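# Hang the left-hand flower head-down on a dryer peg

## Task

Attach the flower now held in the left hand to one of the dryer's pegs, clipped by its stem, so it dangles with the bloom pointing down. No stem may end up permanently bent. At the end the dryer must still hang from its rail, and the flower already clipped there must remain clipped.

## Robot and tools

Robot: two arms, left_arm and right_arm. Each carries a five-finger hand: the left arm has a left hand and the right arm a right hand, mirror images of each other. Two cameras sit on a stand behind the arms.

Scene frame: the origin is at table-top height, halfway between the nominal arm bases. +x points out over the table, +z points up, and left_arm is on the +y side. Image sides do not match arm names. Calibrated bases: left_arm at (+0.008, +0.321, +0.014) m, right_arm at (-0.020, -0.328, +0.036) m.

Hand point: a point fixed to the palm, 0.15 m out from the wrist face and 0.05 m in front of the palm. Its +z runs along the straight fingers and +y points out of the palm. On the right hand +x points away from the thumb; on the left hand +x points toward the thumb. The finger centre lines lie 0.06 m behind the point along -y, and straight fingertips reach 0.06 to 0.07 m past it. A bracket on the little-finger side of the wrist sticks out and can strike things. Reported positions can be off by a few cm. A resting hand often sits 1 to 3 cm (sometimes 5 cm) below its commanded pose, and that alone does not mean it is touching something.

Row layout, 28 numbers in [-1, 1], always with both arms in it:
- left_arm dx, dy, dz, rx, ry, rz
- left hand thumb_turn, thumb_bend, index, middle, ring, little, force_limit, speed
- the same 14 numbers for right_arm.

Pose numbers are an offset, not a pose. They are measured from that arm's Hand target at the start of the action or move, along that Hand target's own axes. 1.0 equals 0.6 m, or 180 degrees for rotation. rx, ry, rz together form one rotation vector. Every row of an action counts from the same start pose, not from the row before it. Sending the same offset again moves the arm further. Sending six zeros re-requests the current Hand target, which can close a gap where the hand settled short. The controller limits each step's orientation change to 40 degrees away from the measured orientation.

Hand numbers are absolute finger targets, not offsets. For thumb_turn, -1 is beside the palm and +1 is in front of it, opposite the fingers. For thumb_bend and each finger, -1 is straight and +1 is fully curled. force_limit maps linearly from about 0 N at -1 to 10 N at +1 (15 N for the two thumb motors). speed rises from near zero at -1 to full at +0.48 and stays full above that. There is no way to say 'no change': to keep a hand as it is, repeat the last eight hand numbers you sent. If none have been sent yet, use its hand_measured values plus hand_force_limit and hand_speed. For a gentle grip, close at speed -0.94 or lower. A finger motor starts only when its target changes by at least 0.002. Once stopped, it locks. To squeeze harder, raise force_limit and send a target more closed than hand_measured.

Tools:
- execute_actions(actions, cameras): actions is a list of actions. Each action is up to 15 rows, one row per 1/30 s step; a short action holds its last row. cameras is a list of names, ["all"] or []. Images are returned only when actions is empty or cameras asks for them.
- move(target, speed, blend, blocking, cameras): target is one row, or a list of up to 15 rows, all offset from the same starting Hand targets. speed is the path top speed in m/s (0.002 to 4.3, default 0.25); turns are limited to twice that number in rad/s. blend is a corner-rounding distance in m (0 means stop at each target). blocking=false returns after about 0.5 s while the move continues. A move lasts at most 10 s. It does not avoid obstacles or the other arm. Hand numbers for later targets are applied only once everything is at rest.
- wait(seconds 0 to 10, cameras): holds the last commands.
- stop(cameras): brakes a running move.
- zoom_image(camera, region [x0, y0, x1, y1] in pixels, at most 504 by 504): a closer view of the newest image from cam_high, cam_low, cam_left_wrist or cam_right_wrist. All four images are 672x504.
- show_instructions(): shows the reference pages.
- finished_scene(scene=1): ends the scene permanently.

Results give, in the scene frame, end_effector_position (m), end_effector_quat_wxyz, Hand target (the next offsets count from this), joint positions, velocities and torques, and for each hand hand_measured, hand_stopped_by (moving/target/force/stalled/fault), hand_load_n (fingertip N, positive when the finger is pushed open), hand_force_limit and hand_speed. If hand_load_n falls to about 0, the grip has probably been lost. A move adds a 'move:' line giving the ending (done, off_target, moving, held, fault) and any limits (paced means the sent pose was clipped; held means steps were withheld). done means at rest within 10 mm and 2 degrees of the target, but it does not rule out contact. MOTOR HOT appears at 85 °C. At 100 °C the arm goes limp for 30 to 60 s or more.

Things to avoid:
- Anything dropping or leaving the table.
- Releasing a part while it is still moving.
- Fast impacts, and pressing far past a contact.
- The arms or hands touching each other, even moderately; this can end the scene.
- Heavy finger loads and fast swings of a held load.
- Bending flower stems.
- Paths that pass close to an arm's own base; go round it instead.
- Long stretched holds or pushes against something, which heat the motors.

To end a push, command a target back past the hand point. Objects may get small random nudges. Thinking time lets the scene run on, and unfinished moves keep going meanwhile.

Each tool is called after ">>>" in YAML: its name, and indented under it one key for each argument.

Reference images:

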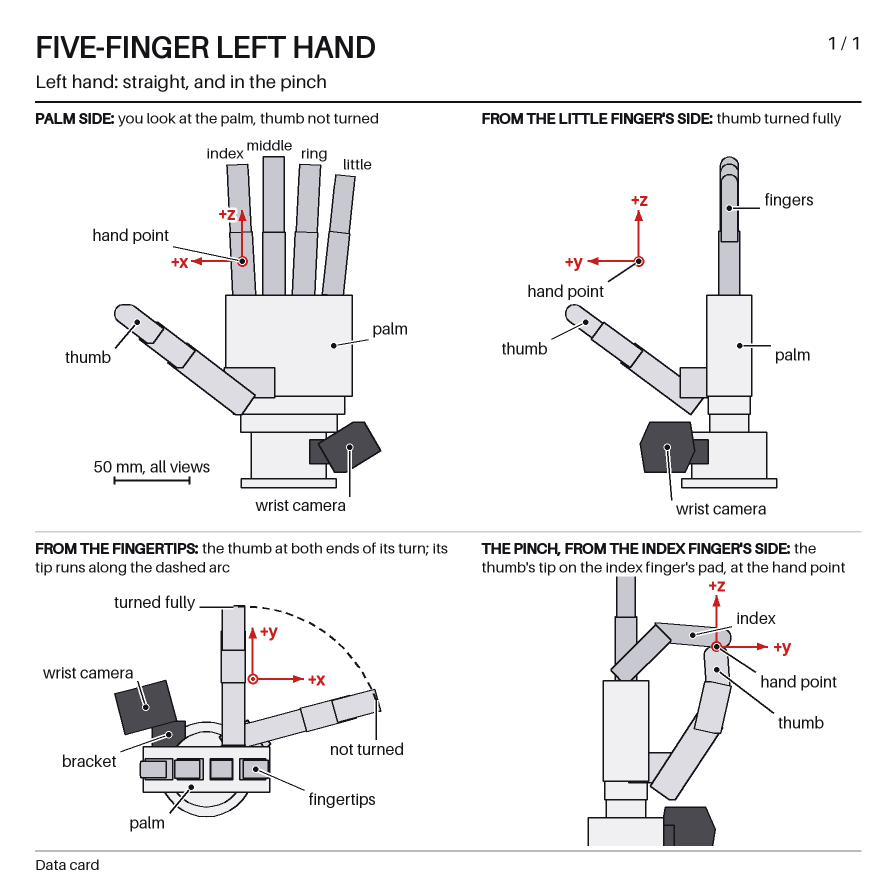

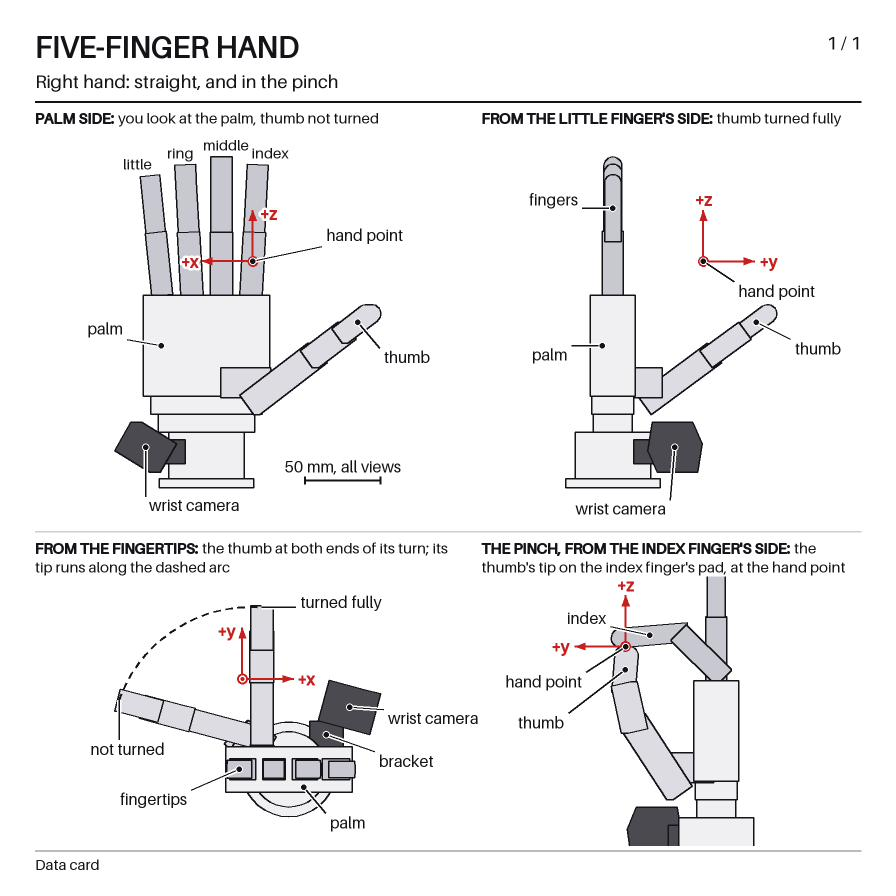

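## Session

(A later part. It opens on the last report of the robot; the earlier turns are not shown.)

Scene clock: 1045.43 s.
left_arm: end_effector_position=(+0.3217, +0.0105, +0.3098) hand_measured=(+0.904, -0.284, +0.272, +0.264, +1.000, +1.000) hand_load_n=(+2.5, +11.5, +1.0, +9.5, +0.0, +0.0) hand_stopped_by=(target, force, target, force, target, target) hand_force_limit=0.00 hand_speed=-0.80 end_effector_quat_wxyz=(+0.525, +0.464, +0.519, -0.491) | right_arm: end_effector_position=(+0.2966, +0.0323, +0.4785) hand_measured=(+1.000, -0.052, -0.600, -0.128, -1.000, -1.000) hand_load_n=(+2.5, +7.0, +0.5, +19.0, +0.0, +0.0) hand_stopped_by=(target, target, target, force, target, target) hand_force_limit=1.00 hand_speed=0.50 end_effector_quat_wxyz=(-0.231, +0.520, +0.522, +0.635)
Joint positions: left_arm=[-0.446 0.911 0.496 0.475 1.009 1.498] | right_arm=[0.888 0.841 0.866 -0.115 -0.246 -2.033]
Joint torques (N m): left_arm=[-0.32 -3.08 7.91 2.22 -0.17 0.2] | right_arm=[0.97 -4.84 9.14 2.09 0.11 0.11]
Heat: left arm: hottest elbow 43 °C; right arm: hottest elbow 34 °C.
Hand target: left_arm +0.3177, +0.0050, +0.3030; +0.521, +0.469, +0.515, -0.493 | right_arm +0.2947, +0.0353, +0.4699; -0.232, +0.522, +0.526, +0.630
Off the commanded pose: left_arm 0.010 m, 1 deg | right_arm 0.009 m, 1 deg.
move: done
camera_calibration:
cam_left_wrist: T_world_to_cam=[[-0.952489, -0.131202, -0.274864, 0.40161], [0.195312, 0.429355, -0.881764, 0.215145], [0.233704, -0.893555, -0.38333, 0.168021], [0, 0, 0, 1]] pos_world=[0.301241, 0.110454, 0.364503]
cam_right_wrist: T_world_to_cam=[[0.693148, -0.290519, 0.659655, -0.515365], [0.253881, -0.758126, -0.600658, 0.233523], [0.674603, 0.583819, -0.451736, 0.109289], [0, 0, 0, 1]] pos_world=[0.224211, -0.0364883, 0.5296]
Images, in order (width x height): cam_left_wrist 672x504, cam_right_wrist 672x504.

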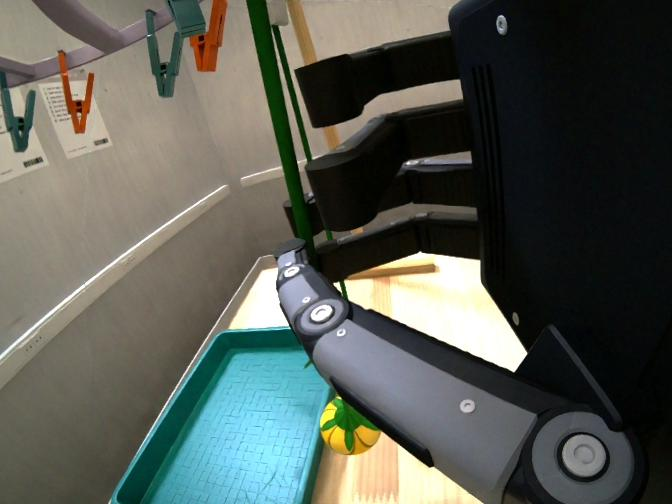

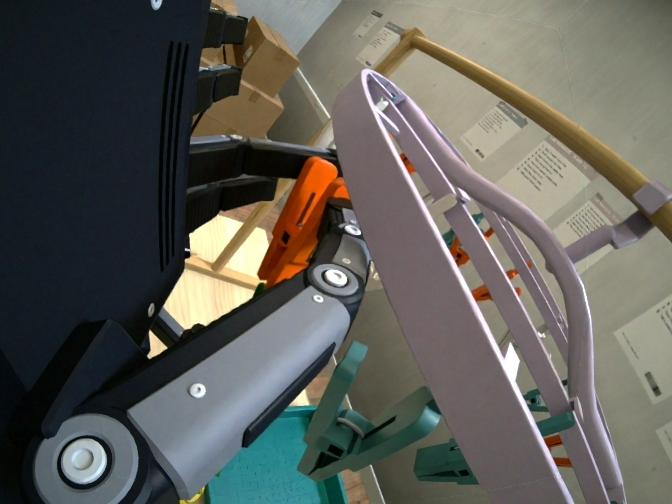

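>>> move:
  target: [0.00023,-0.0021,0.00652,0,0,0,0.904,-0.284,0.272,0.264,1,1,0,-0.8,0,0,0,0,0,0,1,-0.05,-0.6,0.28,-1,-1,1,0.5]
  speed: 0.03
  cameras: ["cam_right_wrist","cam_left_wrist"]

>>> zoom_image:
  camera: "cam_left_wrist"
  region: [180, 0, 380, 200]

>>> zoom_image:
  camera: "cam_right_wrist"
  region: [245, 250, 295, 300]

Scene clock: 1052.67 s.
left_arm: end_effector_position=(+0.3203, +0.0067, +0.3086) hand_measured=(+0.904, -0.284, +0.272, +0.264, +1.000, +1.000) hand_load_n=(+2.5, +11.5, +0.5, +9.5, +0.0, +0.0) hand_stopped_by=(target, force, target, force, target, target) hand_force_limit=0.00 hand_speed=-0.80 end_effector_quat_wxyz=(+0.523, +0.463, +0.520, -0.491) | right_arm: end_effector_position=(+0.2966, +0.0323, +0.4785) hand_measured=(+1.000, -0.052, -0.600, -0.128, -1.000, -1.000) hand_load_n=(+2.5, +7.0, +0.0, +19.0, +0.0, +0.0) hand_stopped_by=(target, target, target, force, target, target) hand_force_limit=1.00 hand_speed=0.50 end_effector_quat_wxyz=(-0.231, +0.520, +0.522, +0.635)
Joint positions: left_arm=[-0.46 0.914 0.496 0.475 0.995 1.498] | right_arm=[0.888 0.841 0.866 -0.115 -0.246 -2.033]
Joint torques (N m): left_arm=[-0.32 -3.08 8.06 2.35 -0.19 0.22] | right_arm=[0.97 -4.89 9.09 1.99 0.12 0.09]
Heat: left arm: hottest elbow 42 °C; right arm: hottest elbow 33 °C.
Hand target: left_arm +0.3167, +0.0010, +0.3029; +0.521, +0.469, +0.515, -0.493 | right_arm +0.2947, +0.0353, +0.4699; -0.232, +0.522, +0.526, +0.630
Off the commanded pose: left_arm 0.009 m, 1 deg | right_arm 0.009 m, 1 deg.
move: done
camera_calibration:
cam_left_wrist: T_world_to_cam=[[-0.9535, -0.130511, -0.271671, 0.398817], [0.19245, 0.430057, -0.882051, 0.216946], [0.231951, -0.893319, -0.384942, 0.165452], [0, 0, 0, 1]] pos_world=[0.300144, 0.106552, 0.363394]
cam_right_wrist: T_world_to_cam=[[0.693148, -0.290519, 0.659655, -0.515365], [0.253881, -0.758126, -0.600658, 0.233523], [0.674603, 0.583819, -0.451736, 0.109289], [0, 0, 0, 1]] pos_world=[0.224211, -0.0364883, 0.5296]
Images, in order (width x height): cam_left_wrist 672x504, cam_right_wrist 672x504.

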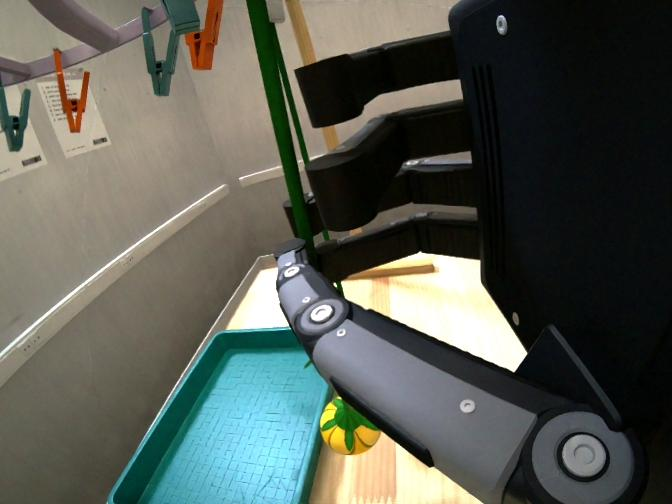

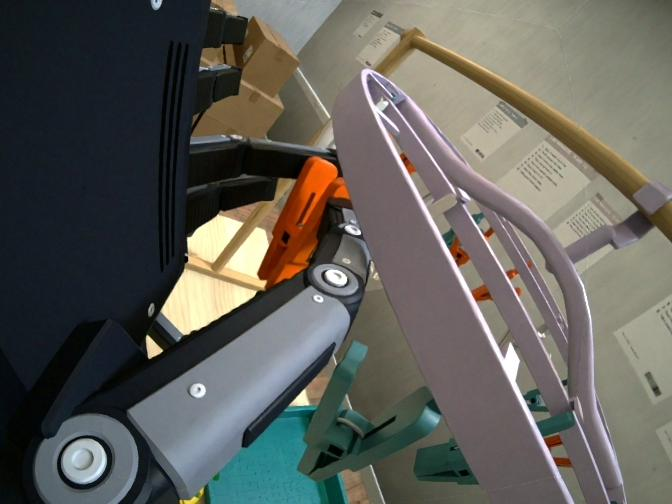

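Scaled by 2.520 from the camera's 672x504 image, which has a finer 960x720 frame.

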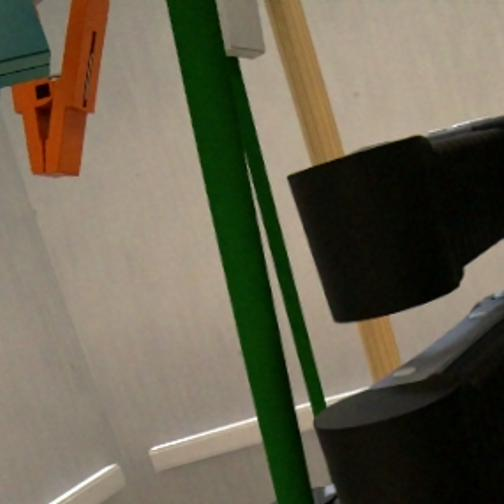

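Scaled by 10.080 from the camera's 672x504 image, which has a finer 960x720 frame.

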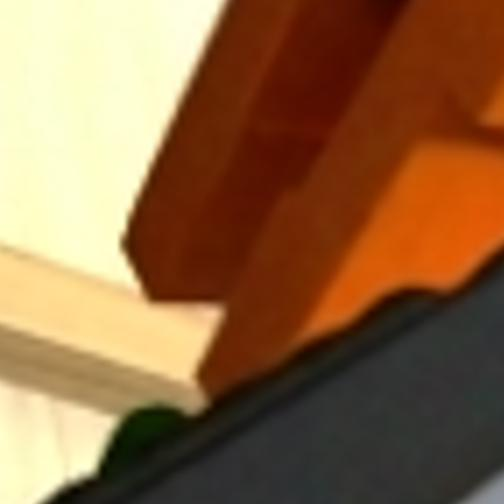

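>>> move:
  target: [-0.06811,0.01877,-0.01404,0,0,0,0.904,-0.284,0.272,0.264,1,1,0,-0.8,0,0,0,0,0,0,1,-0.05,-0.6,0.28,-1,-1,1,0.5]
  speed: 0.04
  cameras: ["cam_right_wrist","cam_left_wrist"]

>>> zoom_image:
  camera: "cam_left_wrist"
  region: [180, 0, 380, 200]

>>> zoom_image:
  camera: "cam_right_wrist"
  region: [245, 250, 295, 300]

Scene clock: 1056.67 s.
left_arm: end_effector_position=(+0.3166, +0.0098, +0.3139) hand_measured=(+0.904, -0.284, +0.272, +0.264, +1.000, +1.000) hand_load_n=(+2.5, +11.5, +0.5, +9.5, +0.0, +0.0) hand_stopped_by=(target, force, target, force, target, target) hand_force_limit=0.00 hand_speed=-0.80 end_effector_quat_wxyz=(+0.502, +0.467, +0.528, -0.502) | right_arm: end_effector_position=(+0.2966, +0.0323, +0.4785) hand_measured=(+1.000, -0.052, -0.600, -0.128, -1.000, -1.000) hand_load_n=(+2.5, +7.5, +0.0, +19.0, +0.5, +0.0) hand_stopped_by=(target, target, target, force, target, target) hand_force_limit=1.00 hand_speed=0.50 end_effector_quat_wxyz=(-0.231, +0.520, +0.522, +0.635)
Joint positions: left_arm=[-0.441 0.891 0.528 0.377 1.042 1.498] | right_arm=[0.888 0.841 0.866 -0.115 -0.246 -2.033]
Joint torques (N m): left_arm=[2.67 -4.66 12.49 1.48 0.07 0.15] | right_arm=[0.79 -5.07 9.11 1.98 0.13 0.1]
Heat: left arm: hottest elbow 42 °C; right arm: hottest elbow 33 °C.
Hand target: left_arm +0.3280, +0.0115, +0.3433; +0.521, +0.469, +0.515, -0.493 | right_arm +0.2947, +0.0353, +0.4699; -0.232, +0.522, +0.526, +0.630
Off the commanded pose: left_arm 0.032 m, 3 deg | right_arm 0.009 m, 1 deg.
move: off_target (left_arm)
camera_calibration:
cam_left_wrist: T_world_to_cam=[[-0.966158, -0.0984537, -0.238422, 0.390336], [0.171882, 0.443484, -0.879647, 0.226665], [0.192341, -0.890859, -0.411553, 0.192021], [0, 0, 0, 1]] pos_world=[0.301233, 0.108971, 0.371477]
cam_right_wrist: T_world_to_cam=[[0.693148, -0.290519, 0.659655, -0.515365], [0.253881, -0.758126, -0.600658, 0.233523], [0.674603, 0.583819, -0.451736, 0.109289], [0, 0, 0, 1]] pos_world=[0.224211, -0.0364883, 0.5296]
Images, in order (width x height): cam_left_wrist 672x504, cam_right_wrist 672x504.

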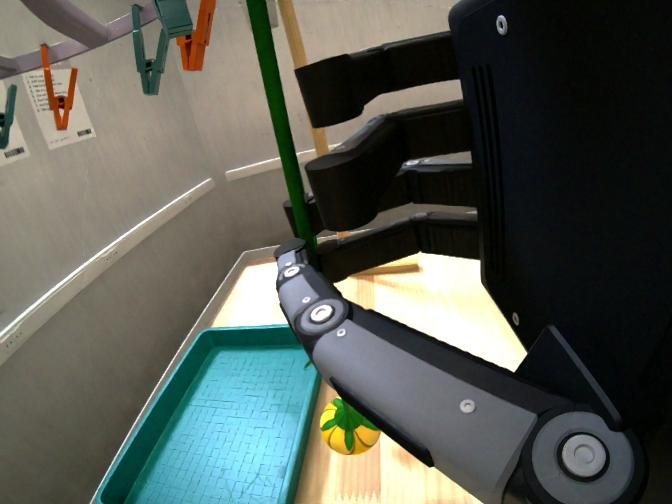

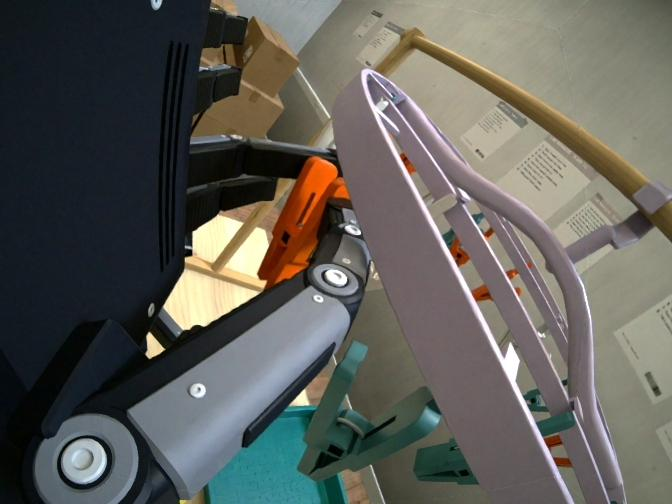

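Scaled by 2.520 from the camera's 672x504 image, which has a finer 960x720 frame.

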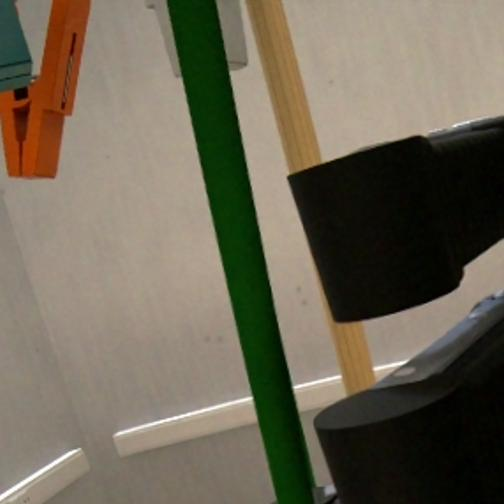

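Scaled by 10.080 from the camera's 672x504 image, which has a finer 960x720 frame.

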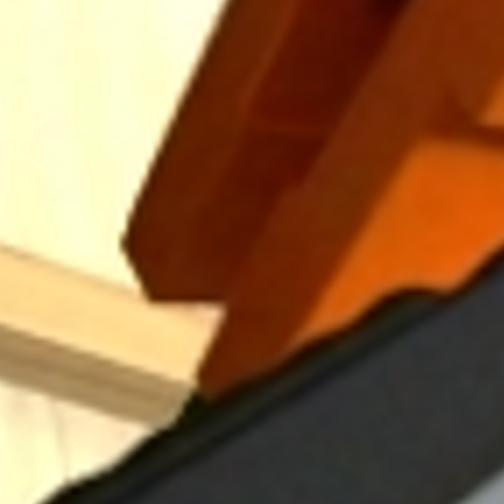

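>>> move:
  target: [-0.01675,-0.00327,-0.00474,0,0,0,0.904,-0.284,0.272,0.264,1,1,0,-0.8,0,0,0,0,0,0,1,-0.05,-0.6,0.28,-1,-1,1,0.5]
  speed: 0.03
  cameras: ["cam_right_wrist","cam_left_wrist"]

>>> zoom_image:
  camera: "cam_left_wrist"
  region: [180, 0, 380, 200]

>>> zoom_image:
  camera: "cam_right_wrist"
  region: [245, 250, 295, 300]

Scene clock: 1059.80 s.
left_arm: end_effector_position=(+0.3147, +0.0123, +0.3171) hand_measured=(+0.904, -0.284, +0.272, +0.264, +1.000, +1.000) hand_load_n=(+2.5, +11.5, +1.0, +9.0, +0.0, +0.0) hand_stopped_by=(target, force, target, force, target, target) hand_force_limit=0.00 hand_speed=-0.80 end_effector_quat_wxyz=(+0.497, +0.465, +0.532, -0.503) | right_arm: end_effector_position=(+0.2966, +0.0323, +0.4785) hand_measured=(+1.000, -0.052, -0.600, -0.128, -1.000, -1.000) hand_load_n=(+2.0, +7.5, +0.0, +19.0, +0.0, +0.0) hand_stopped_by=(target, target, target, force, target, target) hand_force_limit=1.00 hand_speed=0.50 end_effector_quat_wxyz=(-0.231, +0.520, +0.522, +0.635)
Joint positions: left_arm=[-0.435 0.874 0.537 0.336 1.049 1.498] | right_arm=[0.888 0.841 0.866 -0.115 -0.246 -2.033]
Joint torques (N m): left_arm=[2.73 -5.25 13.04 1.39 0.07 0.15] | right_arm=[1.03 -4.78 9.06 2.06 0.14 0.11]
Heat: left arm: hottest elbow 42 °C; right arm: hottest elbow 33 °C.
Hand target: left_arm +0.3261, +0.0146, +0.3535; +0.521, +0.469, +0.515, -0.493 | right_arm +0.2947, +0.0353, +0.4699; -0.232, +0.522, +0.526, +0.630
Off the commanded pose: left_arm 0.038 m, 4 deg | right_arm 0.009 m, 1 deg.
move: off_target (left_arm)
camera_calibration:
cam_left_wrist: T_world_to_cam=[[-0.969156, -0.0962531, -0.226875, 0.386786], [0.161155, 0.448969, -0.878895, 0.23178], [0.186456, -0.888348, -0.419609, 0.200368], [0, 0, 0, 1]] pos_world=[0.300144, 0.111163, 0.375538]
cam_right_wrist: T_world_to_cam=[[0.693148, -0.290519, 0.659655, -0.515365], [0.253881, -0.758126, -0.600658, 0.233523], [0.674603, 0.583819, -0.451736, 0.109289], [0, 0, 0, 1]] pos_world=[0.224211, -0.0364883, 0.5296]
Images, in order (width x height): cam_left_wrist 672x504, cam_right_wrist 672x504.

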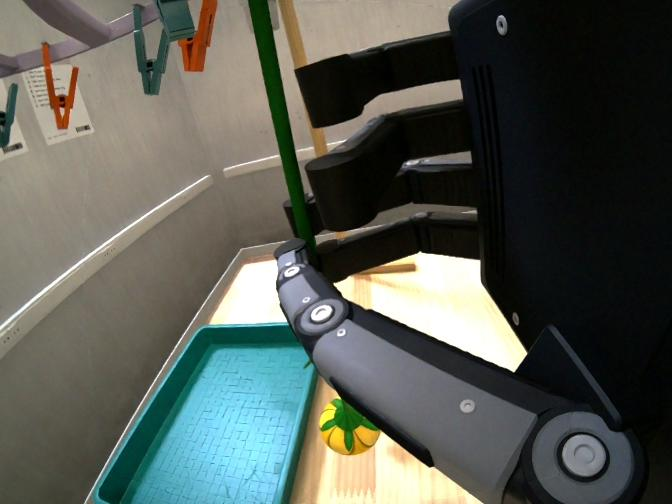

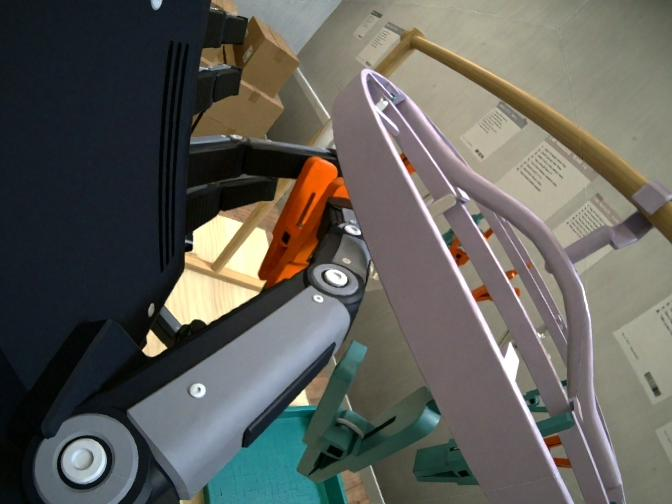

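Scaled by 2.520 from the camera's 672x504 image, which has a finer 960x720 frame.

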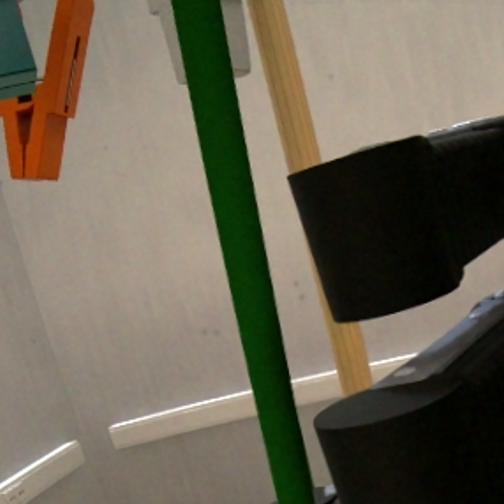

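Scaled by 10.080 from the camera's 672x504 image, which has a finer 960x720 frame.

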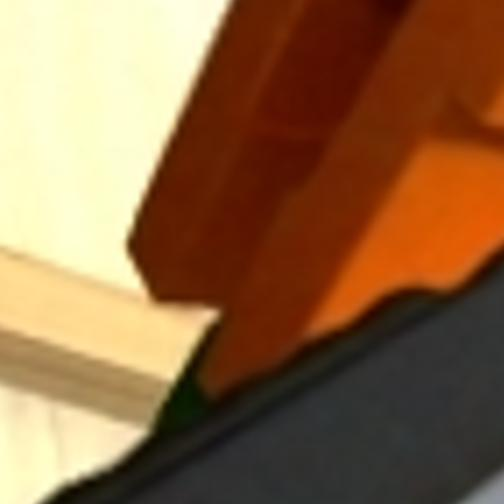

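>>> move:
  target: [-0.0133,-0.0019,0.0003,0,0,0,0.904,-0.284,0.272,0.264,1,1,0,-0.8,0,0,0,0,0,0,1,-0.05,-0.6,0.28,-1,-1,1,0.5]
  speed: 0.03
  cameras: ["cam_right_wrist","cam_left_wrist"]

>>> zoom_image:
  camera: "cam_left_wrist"
  region: [180, 0, 380, 200]

>>> zoom_image:
  camera: "cam_right_wrist"
  region: [245, 250, 295, 300]

Scene clock: 1063.20 s.
left_arm: end_effector_position=(+0.3135, +0.0129, +0.3181) hand_measured=(+0.904, -0.284, +0.272, +0.264, +1.000, +1.000) hand_load_n=(+3.0, +11.0, +1.0, +9.0, +0.0, +0.0) hand_stopped_by=(target, force, target, force, target, target) hand_force_limit=0.00 hand_speed=-0.80 end_effector_quat_wxyz=(+0.491, +0.463, +0.538, -0.504) | right_arm: end_effector_position=(+0.2966, +0.0323, +0.4785) hand_measured=(+1.000, -0.052, -0.600, -0.128, -1.000, -1.000) hand_load_n=(+2.0, +7.5, +0.0, +19.0, +0.0, +0.0) hand_stopped_by=(target, target, target, force, target, target) hand_force_limit=1.00 hand_speed=0.50 end_effector_quat_wxyz=(-0.231, +0.520, +0.522, +0.635)
Joint positions: left_arm=[-0.435 0.866 0.546 0.304 1.049 1.498] | right_arm=[0.888 0.841 0.866 -0.115 -0.246 -2.033]
Joint torques (N m): left_arm=[2.61 -5.42 13.59 1.69 0.02 0.15] | right_arm=[1.03 -4.78 9.05 2.02 0.13 0.09]
Heat: left arm: hottest elbow 42 °C; right arm: hottest elbow 33 °C.
Hand target: left_arm +0.3250, +0.0146, +0.3615; +0.521, +0.469, +0.515, -0.493 | right_arm +0.2947, +0.0353, +0.4699; -0.232, +0.522, +0.526, +0.630
Off the commanded pose: left_arm 0.045 m, 5 deg | right_arm 0.009 m, 1 deg.
move: off_target (left_arm)
camera_calibration:
cam_left_wrist: T_world_to_cam=[[-0.972323, -0.0946809, -0.213595, 0.382711], [0.148531, 0.455199, -0.877914, 0.236092], [0.18035, -0.885342, -0.428537, 0.206237], [0, 0, 0, 1]] pos_world=[0.299857, 0.111357, 0.377395]
cam_right_wrist: T_world_to_cam=[[0.693148, -0.290519, 0.659655, -0.515365], [0.253881, -0.758126, -0.600658, 0.233523], [0.674603, 0.583819, -0.451736, 0.109289], [0, 0, 0, 1]] pos_world=[0.224211, -0.0364883, 0.5296]
Images, in order (width x height): cam_left_wrist 672x504, cam_right_wrist 672x504.

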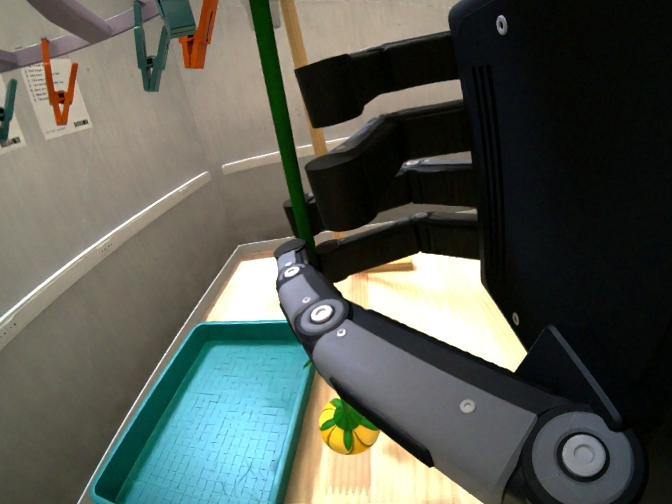

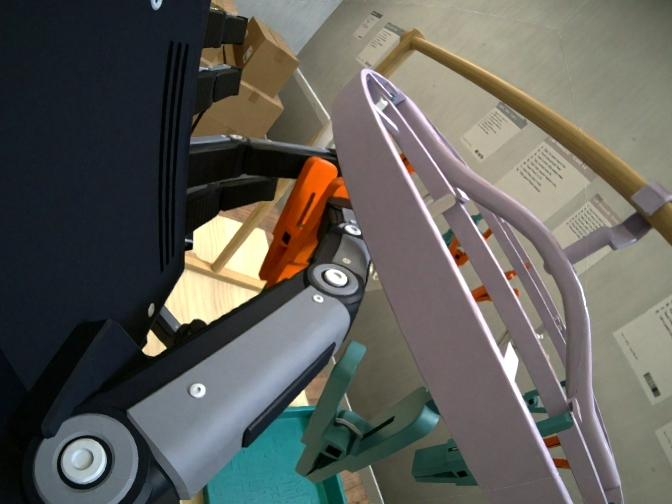

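Scaled by 2.520 from the camera's 672x504 image, which has a finer 960x720 frame.

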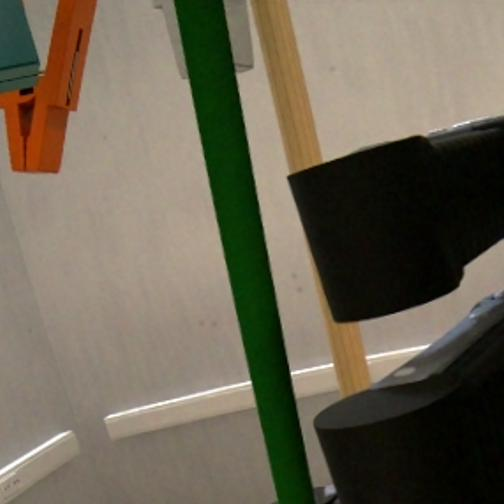

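Scaled by 10.080 from the camera's 672x504 image, which has a finer 960x720 frame.

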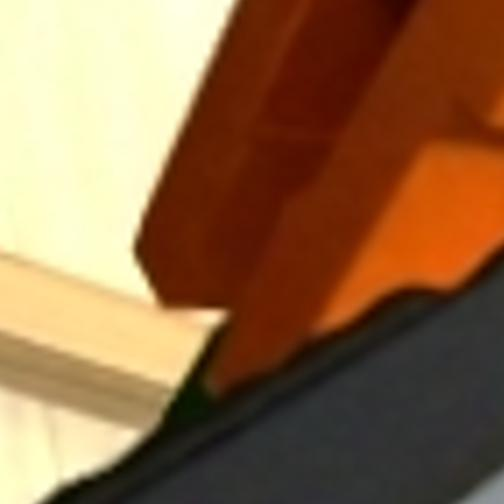

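>>> execute_actions:
  actions:
    - [[0,0,0,0,0,0,0.904,-0.284,0.272,0.264,1,1,0,-0.8,0,0,0,0,0,0,1,-0.05,-0.6,-0.225,-1,-1,1,-0.6]]
    - [[0,0,0,0,0,0,0.904,-0.284,0.272,0.264,1,1,0,-0.8,0,0,0,0,0,0,1,-0.05,-0.6,0.285,-1,-1,1,0.5]]
  cameras: ["cam_right_wrist","cam_left_wrist"]

>>> zoom_image:
  camera: "cam_left_wrist"
  region: [180, 0, 380, 200]

>>> zoom_image:
  camera: "cam_right_wrist"
  region: [245, 250, 295, 300]

Scene clock: 1067.97 s.
left_arm: end_effector_position=(+0.3136, +0.0128, +0.3190) hand_measured=(+0.904, -0.284, +0.272, +0.264, +1.000, +1.000) hand_load_n=(+2.5, +11.0, +0.5, +10.0, +0.0, +0.0) hand_stopped_by=(target, force, target, force, target, target) hand_force_limit=0.00 hand_speed=-0.80 end_effector_quat_wxyz=(+0.492, +0.463, +0.538, -0.504) | right_arm: end_effector_position=(+0.2966, +0.0323, +0.4785) hand_measured=(+1.000, -0.052, -0.600, -0.128, -1.000, -1.000) hand_load_n=(+1.5, +8.0, +0.0, +19.0, +0.0, +0.0) hand_stopped_by=(target, target, target, force, target, target) hand_force_limit=1.00 hand_speed=0.50 end_effector_quat_wxyz=(-0.231, +0.520, +0.522, +0.635)
Joint positions: left_arm=[-0.435 0.865 0.548 0.302 1.049 1.497] | right_arm=[0.888 0.841 0.866 -0.115 -0.246 -2.033]
Joint torques (N m): left_arm=[2.61 -5.3 13.48 1.57 0.02 0.16] | right_arm=[0.97 -4.84 9.16 2 0.12 0.13]
Heat: left arm: hottest elbow 43 °C; right arm: hottest elbow 33 °C.
Hand target: left_arm +0.3251, +0.0145, +0.3614; +0.521, +0.469, +0.515, -0.493 | right_arm +0.2947, +0.0353, +0.4698; -0.232, +0.522, +0.526, +0.630
Off the commanded pose: left_arm 0.044 m, 4 deg | right_arm 0.009 m, 1 deg.
camera_calibration:
cam_left_wrist: T_world_to_cam=[[-0.972275, -0.09474, -0.213791, 0.382959], [0.148732, 0.454949, -0.878009, 0.236932], [0.180446, -0.885464, -0.428244, 0.206409], [0, 0, 0, 1]] pos_world=[0.299856, 0.111257, 0.378296]
cam_right_wrist: T_world_to_cam=[[0.693148, -0.290519, 0.659655, -0.515365], [0.253881, -0.758126, -0.600658, 0.233523], [0.674603, 0.583819, -0.451736, 0.109289], [0, 0, 0, 1]] pos_world=[0.224211, -0.0364883, 0.5296]
Images, in order (width x height): cam_left_wrist 672x504, cam_right_wrist 672x504.

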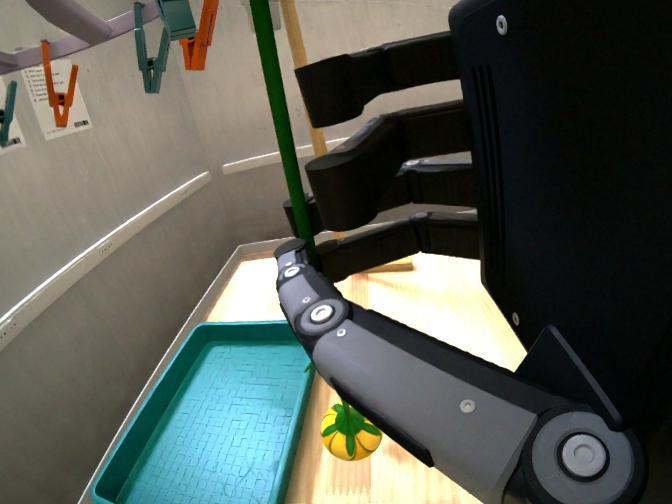

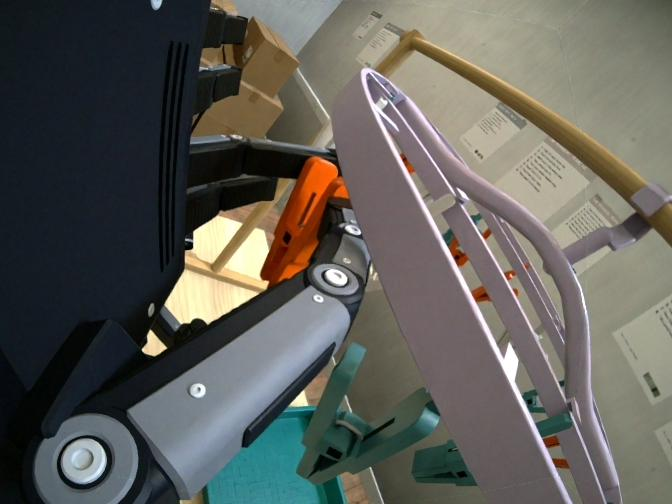

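Scaled by 2.520 from the camera's 672x504 image, which has a finer 960x720 frame.

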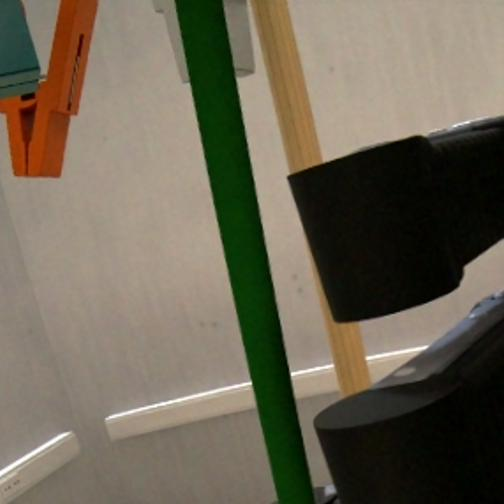

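Scaled by 10.080 from the camera's 672x504 image, which has a finer 960x720 frame.

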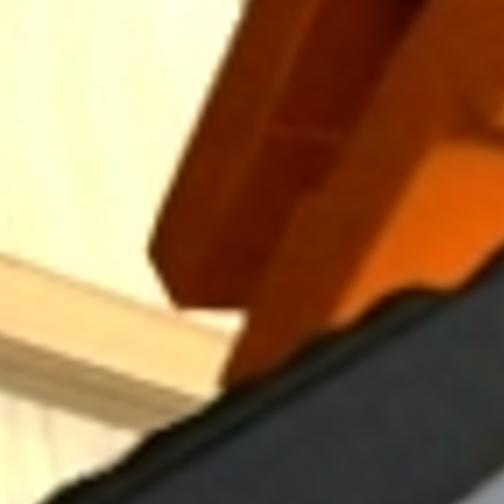

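>>> move:
  target: [0.0843,-0.01075,0.0064,0,0,0,0.904,-0.284,0.272,0.264,1,1,0,-0.8,0,0,0,0,0,0,1,-0.05,-0.6,0.285,-1,-1,1,0.5]
  speed: 0.06
  cameras: ["cam_right_wrist","cam_left_wrist"]

>>> zoom_image:
  camera: "cam_left_wrist"
  region: [180, 0, 380, 200]

>>> zoom_image:
  camera: "cam_right_wrist"
  region: [245, 250, 295, 300]

Scene clock: 1071.13 s.
left_arm: end_effector_position=(+0.3211, +0.0135, +0.3183) hand_measured=(+0.904, -0.284, +0.272, +0.264, +1.000, +1.000) hand_load_n=(+2.5, +11.5, +1.0, +9.0, +0.0, +0.0) hand_stopped_by=(target, force, target, force, target, target) hand_force_limit=0.00 hand_speed=-0.80 end_effector_quat_wxyz=(+0.524, +0.465, +0.518, -0.491) | right_arm: end_effector_position=(+0.2962, +0.0319, +0.4811) hand_measured=(+1.000, -0.052, -0.600, -0.128, -1.000, -1.000) hand_load_n=(+2.5, +7.0, +0.0, +18.5, +0.0, +0.0) hand_stopped_by=(target, target, target, force, target, target) hand_force_limit=1.00 hand_speed=0.50 end_effector_quat_wxyz=(-0.230, +0.517, +0.522, +0.638)
Joint positions: left_arm=[-0.435 0.891 0.51 0.443 1.022 1.497] | right_arm=[0.888 0.838 0.866 -0.11 -0.246 -2.036]
Joint torques (N m): left_arm=[-0.09 -2.9 8.01 2.29 -0.18 0.2] | right_arm=[0.97 -4.48 9.18 1.84 0.15 0.13]
Heat: left arm: hottest elbow 43 °C; right arm: hottest elbow 33 °C.
Hand target: left_arm +0.3180, +0.0087, +0.3110; +0.521, +0.469, +0.515, -0.493 | right_arm +0.2948, +0.0353, +0.4698; -0.232, +0.522, +0.526, +0.630
Off the commanded pose: left_arm 0.009 m, 1 deg | right_arm 0.012 m, 1 deg.
move: off_target (right_arm)
camera_calibration:
cam_left_wrist: T_world_to_cam=[[-0.952544, -0.128939, -0.275744, 0.404027], [0.197149, 0.428876, -0.881588, 0.22074], [0.231931, -0.894114, -0.383103, 0.174614], [0, 0, 0, 1]] pos_world=[0.300836, 0.113549, 0.372905]
cam_right_wrist: T_world_to_cam=[[0.688302, -0.29292, 0.663655, -0.517328], [0.258571, -0.755696, -0.601718, 0.23389], [0.677776, 0.585765, -0.444407, 0.106354], [0, 0, 0, 1]] pos_world=[0.223517, -0.037084, 0.531327]
Images, in order (width x height): cam_left_wrist 672x504, cam_right_wrist 672x504.

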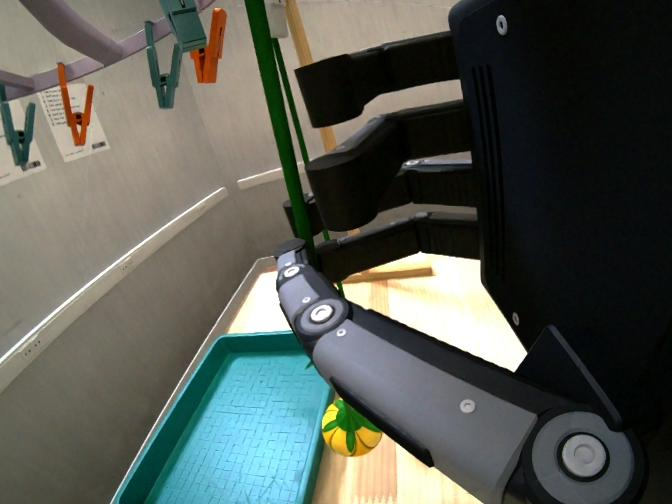

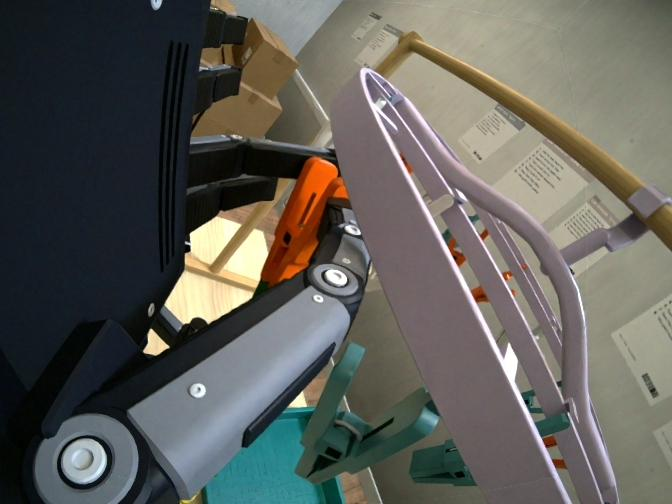

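Scaled by 2.520 from the camera's 672x504 image, which has a finer 960x720 frame.

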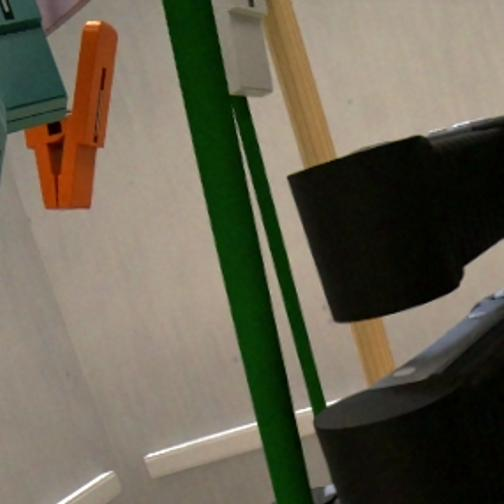

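Scaled by 10.080 from the camera's 672x504 image, which has a finer 960x720 frame.

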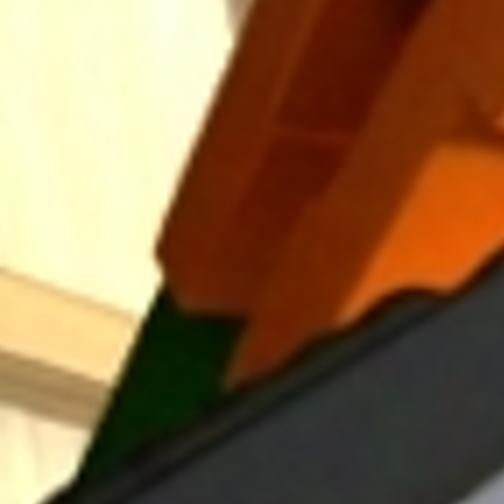

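>>> move:
  target: [0.0211,-0.0003,0.0076,0,0,0,0.904,-0.284,0.272,0.264,1,1,0,-0.8,0,0,0,0,0,0,1,-0.05,-0.6,0.285,-1,-1,1,0.5]
  speed: 0.04
  cameras: ["cam_right_wrist","cam_left_wrist"]

>>> zoom_image:
  camera: "cam_left_wrist"
  region: [180, 0, 380, 200]

>>> zoom_image:
  camera: "cam_right_wrist"
  region: [245, 250, 295, 300]

Scene clock: 1076.17 s.
left_arm: end_effector_position=(+0.3221, +0.0092, +0.3055) hand_measured=(+0.904, -0.284, +0.272, +0.264, +1.000, +1.000) hand_load_n=(+2.5, +11.5, +1.0, +9.0, +0.0, +0.0) hand_stopped_by=(target, force, target, force, target, target) hand_force_limit=0.00 hand_speed=-0.80 end_effector_quat_wxyz=(+0.525, +0.464, +0.519, -0.491) | right_arm: end_effector_position=(+0.2962, +0.0319, +0.4811) hand_measured=(+1.000, -0.052, -0.600, -0.128, -1.000, -1.000) hand_load_n=(+2.5, +7.0, +0.0, +19.0, +0.0, +0.0) hand_stopped_by=(target, target, target, force, target, target) hand_force_limit=1.00 hand_speed=0.50 end_effector_quat_wxyz=(-0.230, +0.517, +0.522, +0.638)
Joint positions: left_arm=[-0.449 0.922 0.489 0.493 1.005 1.497] | right_arm=[0.888 0.838 0.866 -0.11 -0.246 -2.036]
Joint torques (N m): left_arm=[-0.32 -3.19 7.86 2.5 -0.17 0.22] | right_arm=[1.2 -4.72 9.09 1.89 0.12 0.14]
Heat: left arm: hottest elbow 42 °C; right arm: hottest elbow 33 °C.
Hand target: left_arm +0.3180, +0.0037, +0.2986; +0.521, +0.469, +0.515, -0.493 | right_arm +0.2948, +0.0353, +0.4698; -0.232, +0.522, +0.526, +0.630
Off the commanded pose: left_arm 0.010 m, 1 deg | right_arm 0.012 m, 1 deg.
move: off_target (right_arm)
camera_calibration:
cam_left_wrist: T_world_to_cam=[[-0.952723, -0.131204, -0.274051, 0.400512], [0.194607, 0.429171, -0.882009, 0.212134], [0.233338, -0.893643, -0.383348, 0.16522], [0, 0, 0, 1]] pos_world=[0.301742, 0.109155, 0.360202]
cam_right_wrist: T_world_to_cam=[[0.688302, -0.29292, 0.663655, -0.517328], [0.258571, -0.755696, -0.601718, 0.23389], [0.677776, 0.585765, -0.444407, 0.106354], [0, 0, 0, 1]] pos_world=[0.223517, -0.037084, 0.531327]
Images, in order (width x height): cam_left_wrist 672x504, cam_right_wrist 672x504.

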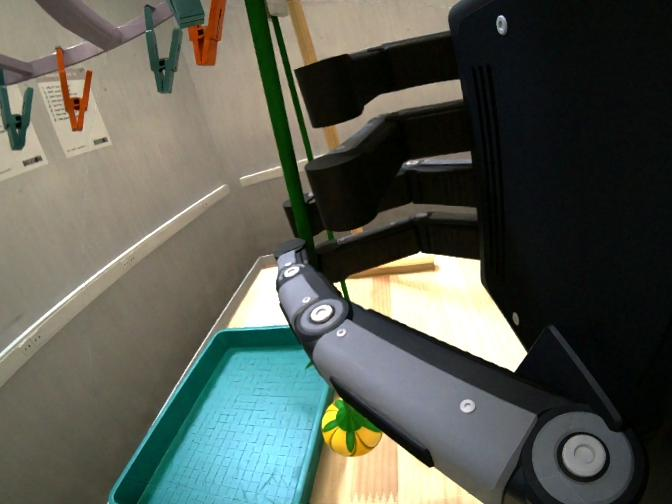

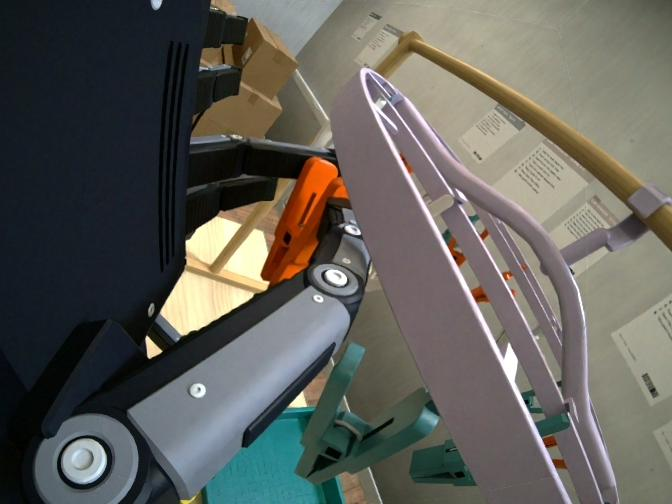

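Scaled by 2.520 from the camera's 672x504 image, which has a finer 960x720 frame.

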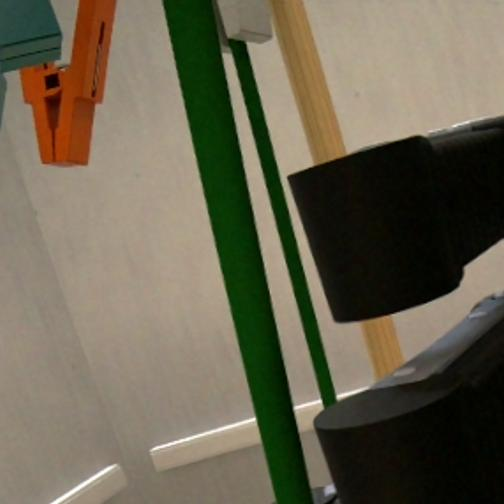

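Scaled by 10.080 from the camera's 672x504 image, which has a finer 960x720 frame.

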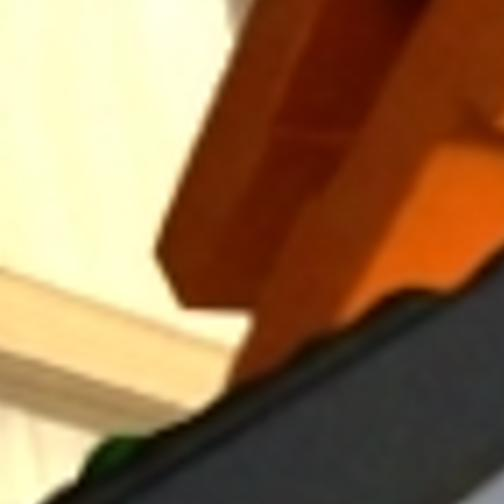

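>>> move:
  target: [0,0,0,0,0,0,0.904,-0.284,0.272,0.264,1,1,0,-0.8,-0.01804,-0.00842,0.00196,0,0,0,1,-0.05,-0.6,0.285,-1,-1,1,0.5]
  speed: 0.04
  cameras: ["cam_right_wrist"]

>>> zoom_image:
  camera: "cam_right_wrist"
  region: [245, 250, 295, 300]

Scene clock: 1078.30 s.
left_arm: end_effector_position=(+0.3221, +0.0092, +0.3056) hand_measured=(+0.904, -0.284, +0.272, +0.264, +1.000, +1.000) hand_load_n=(+2.5, +11.5, +1.0, +9.0, +0.0, +0.0) hand_stopped_by=(target, force, target, force, target, target) hand_force_limit=0.00 hand_speed=-0.80 end_effector_quat_wxyz=(+0.525, +0.464, +0.519, -0.491) | right_arm: end_effector_position=(+0.2972, +0.0309, +0.4688) hand_measured=(+1.000, -0.052, -0.600, -0.128, -1.000, -1.000) hand_load_n=(+2.0, +10.0, +0.0, +19.0, +0.0, +0.0) hand_stopped_by=(target, target, target, force, target, target) hand_force_limit=1.00 hand_speed=0.50 end_effector_quat_wxyz=(-0.227, +0.521, +0.522, +0.636)
Joint positions: left_arm=[-0.449 0.922 0.489 0.493 1.005 1.497] | right_arm=[0.888 0.838 0.841 -0.093 -0.24 -2.036]
Joint torques (N m): left_arm=[-0.32 -3.19 7.86 2.32 -0.17 0.22] | right_arm=[0.97 -4.66 8.77 2.39 -0.14 0.13]
Heat: left arm: hottest elbow 42 °C; right arm: hottest elbow 33 °C.
Hand target: left_arm +0.3180, +0.0037, +0.2986; +0.521, +0.469, +0.515, -0.493 | right_arm +0.2948, +0.0353, +0.4578; -0.232, +0.522, +0.526, +0.630
Off the commanded pose: left_arm 0.010 m, 1 deg | right_arm 0.012 m, 1 deg.
move: off_target (right_arm)
camera_calibration:
cam_right_wrist: T_world_to_cam=[[0.68981, -0.292616, 0.662222, -0.509812], [0.250578, -0.761657, -0.59757, 0.226017], [0.679245, 0.578148, -0.452075, 0.104261], [0, 0, 0, 1]] pos_world=[0.22422, -0.0373099, 0.519804]
Images, in order (width x height): cam_right_wrist 672x504.

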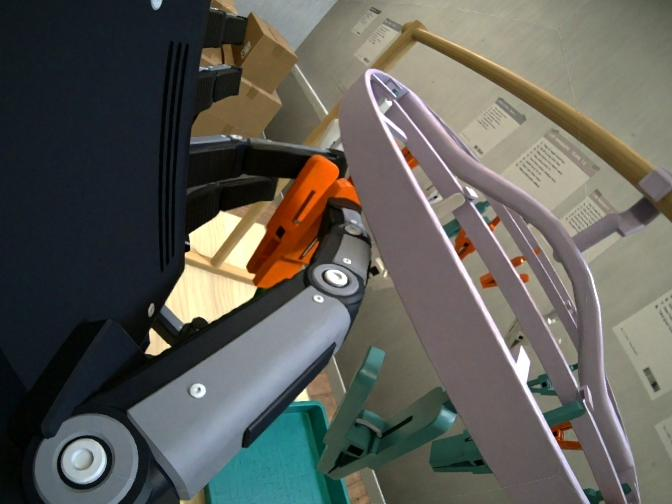

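Scaled by 10.080 from the camera's 672x504 image, which has a finer 960x720 frame.

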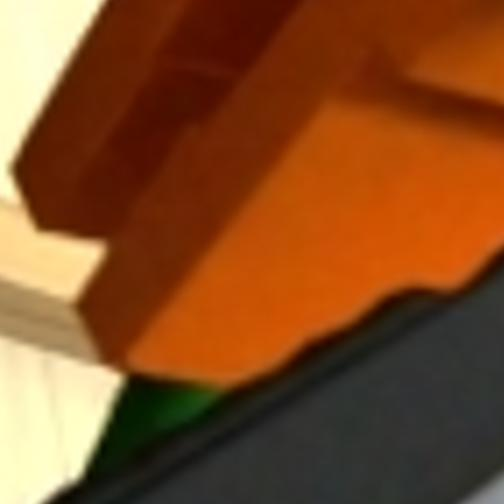

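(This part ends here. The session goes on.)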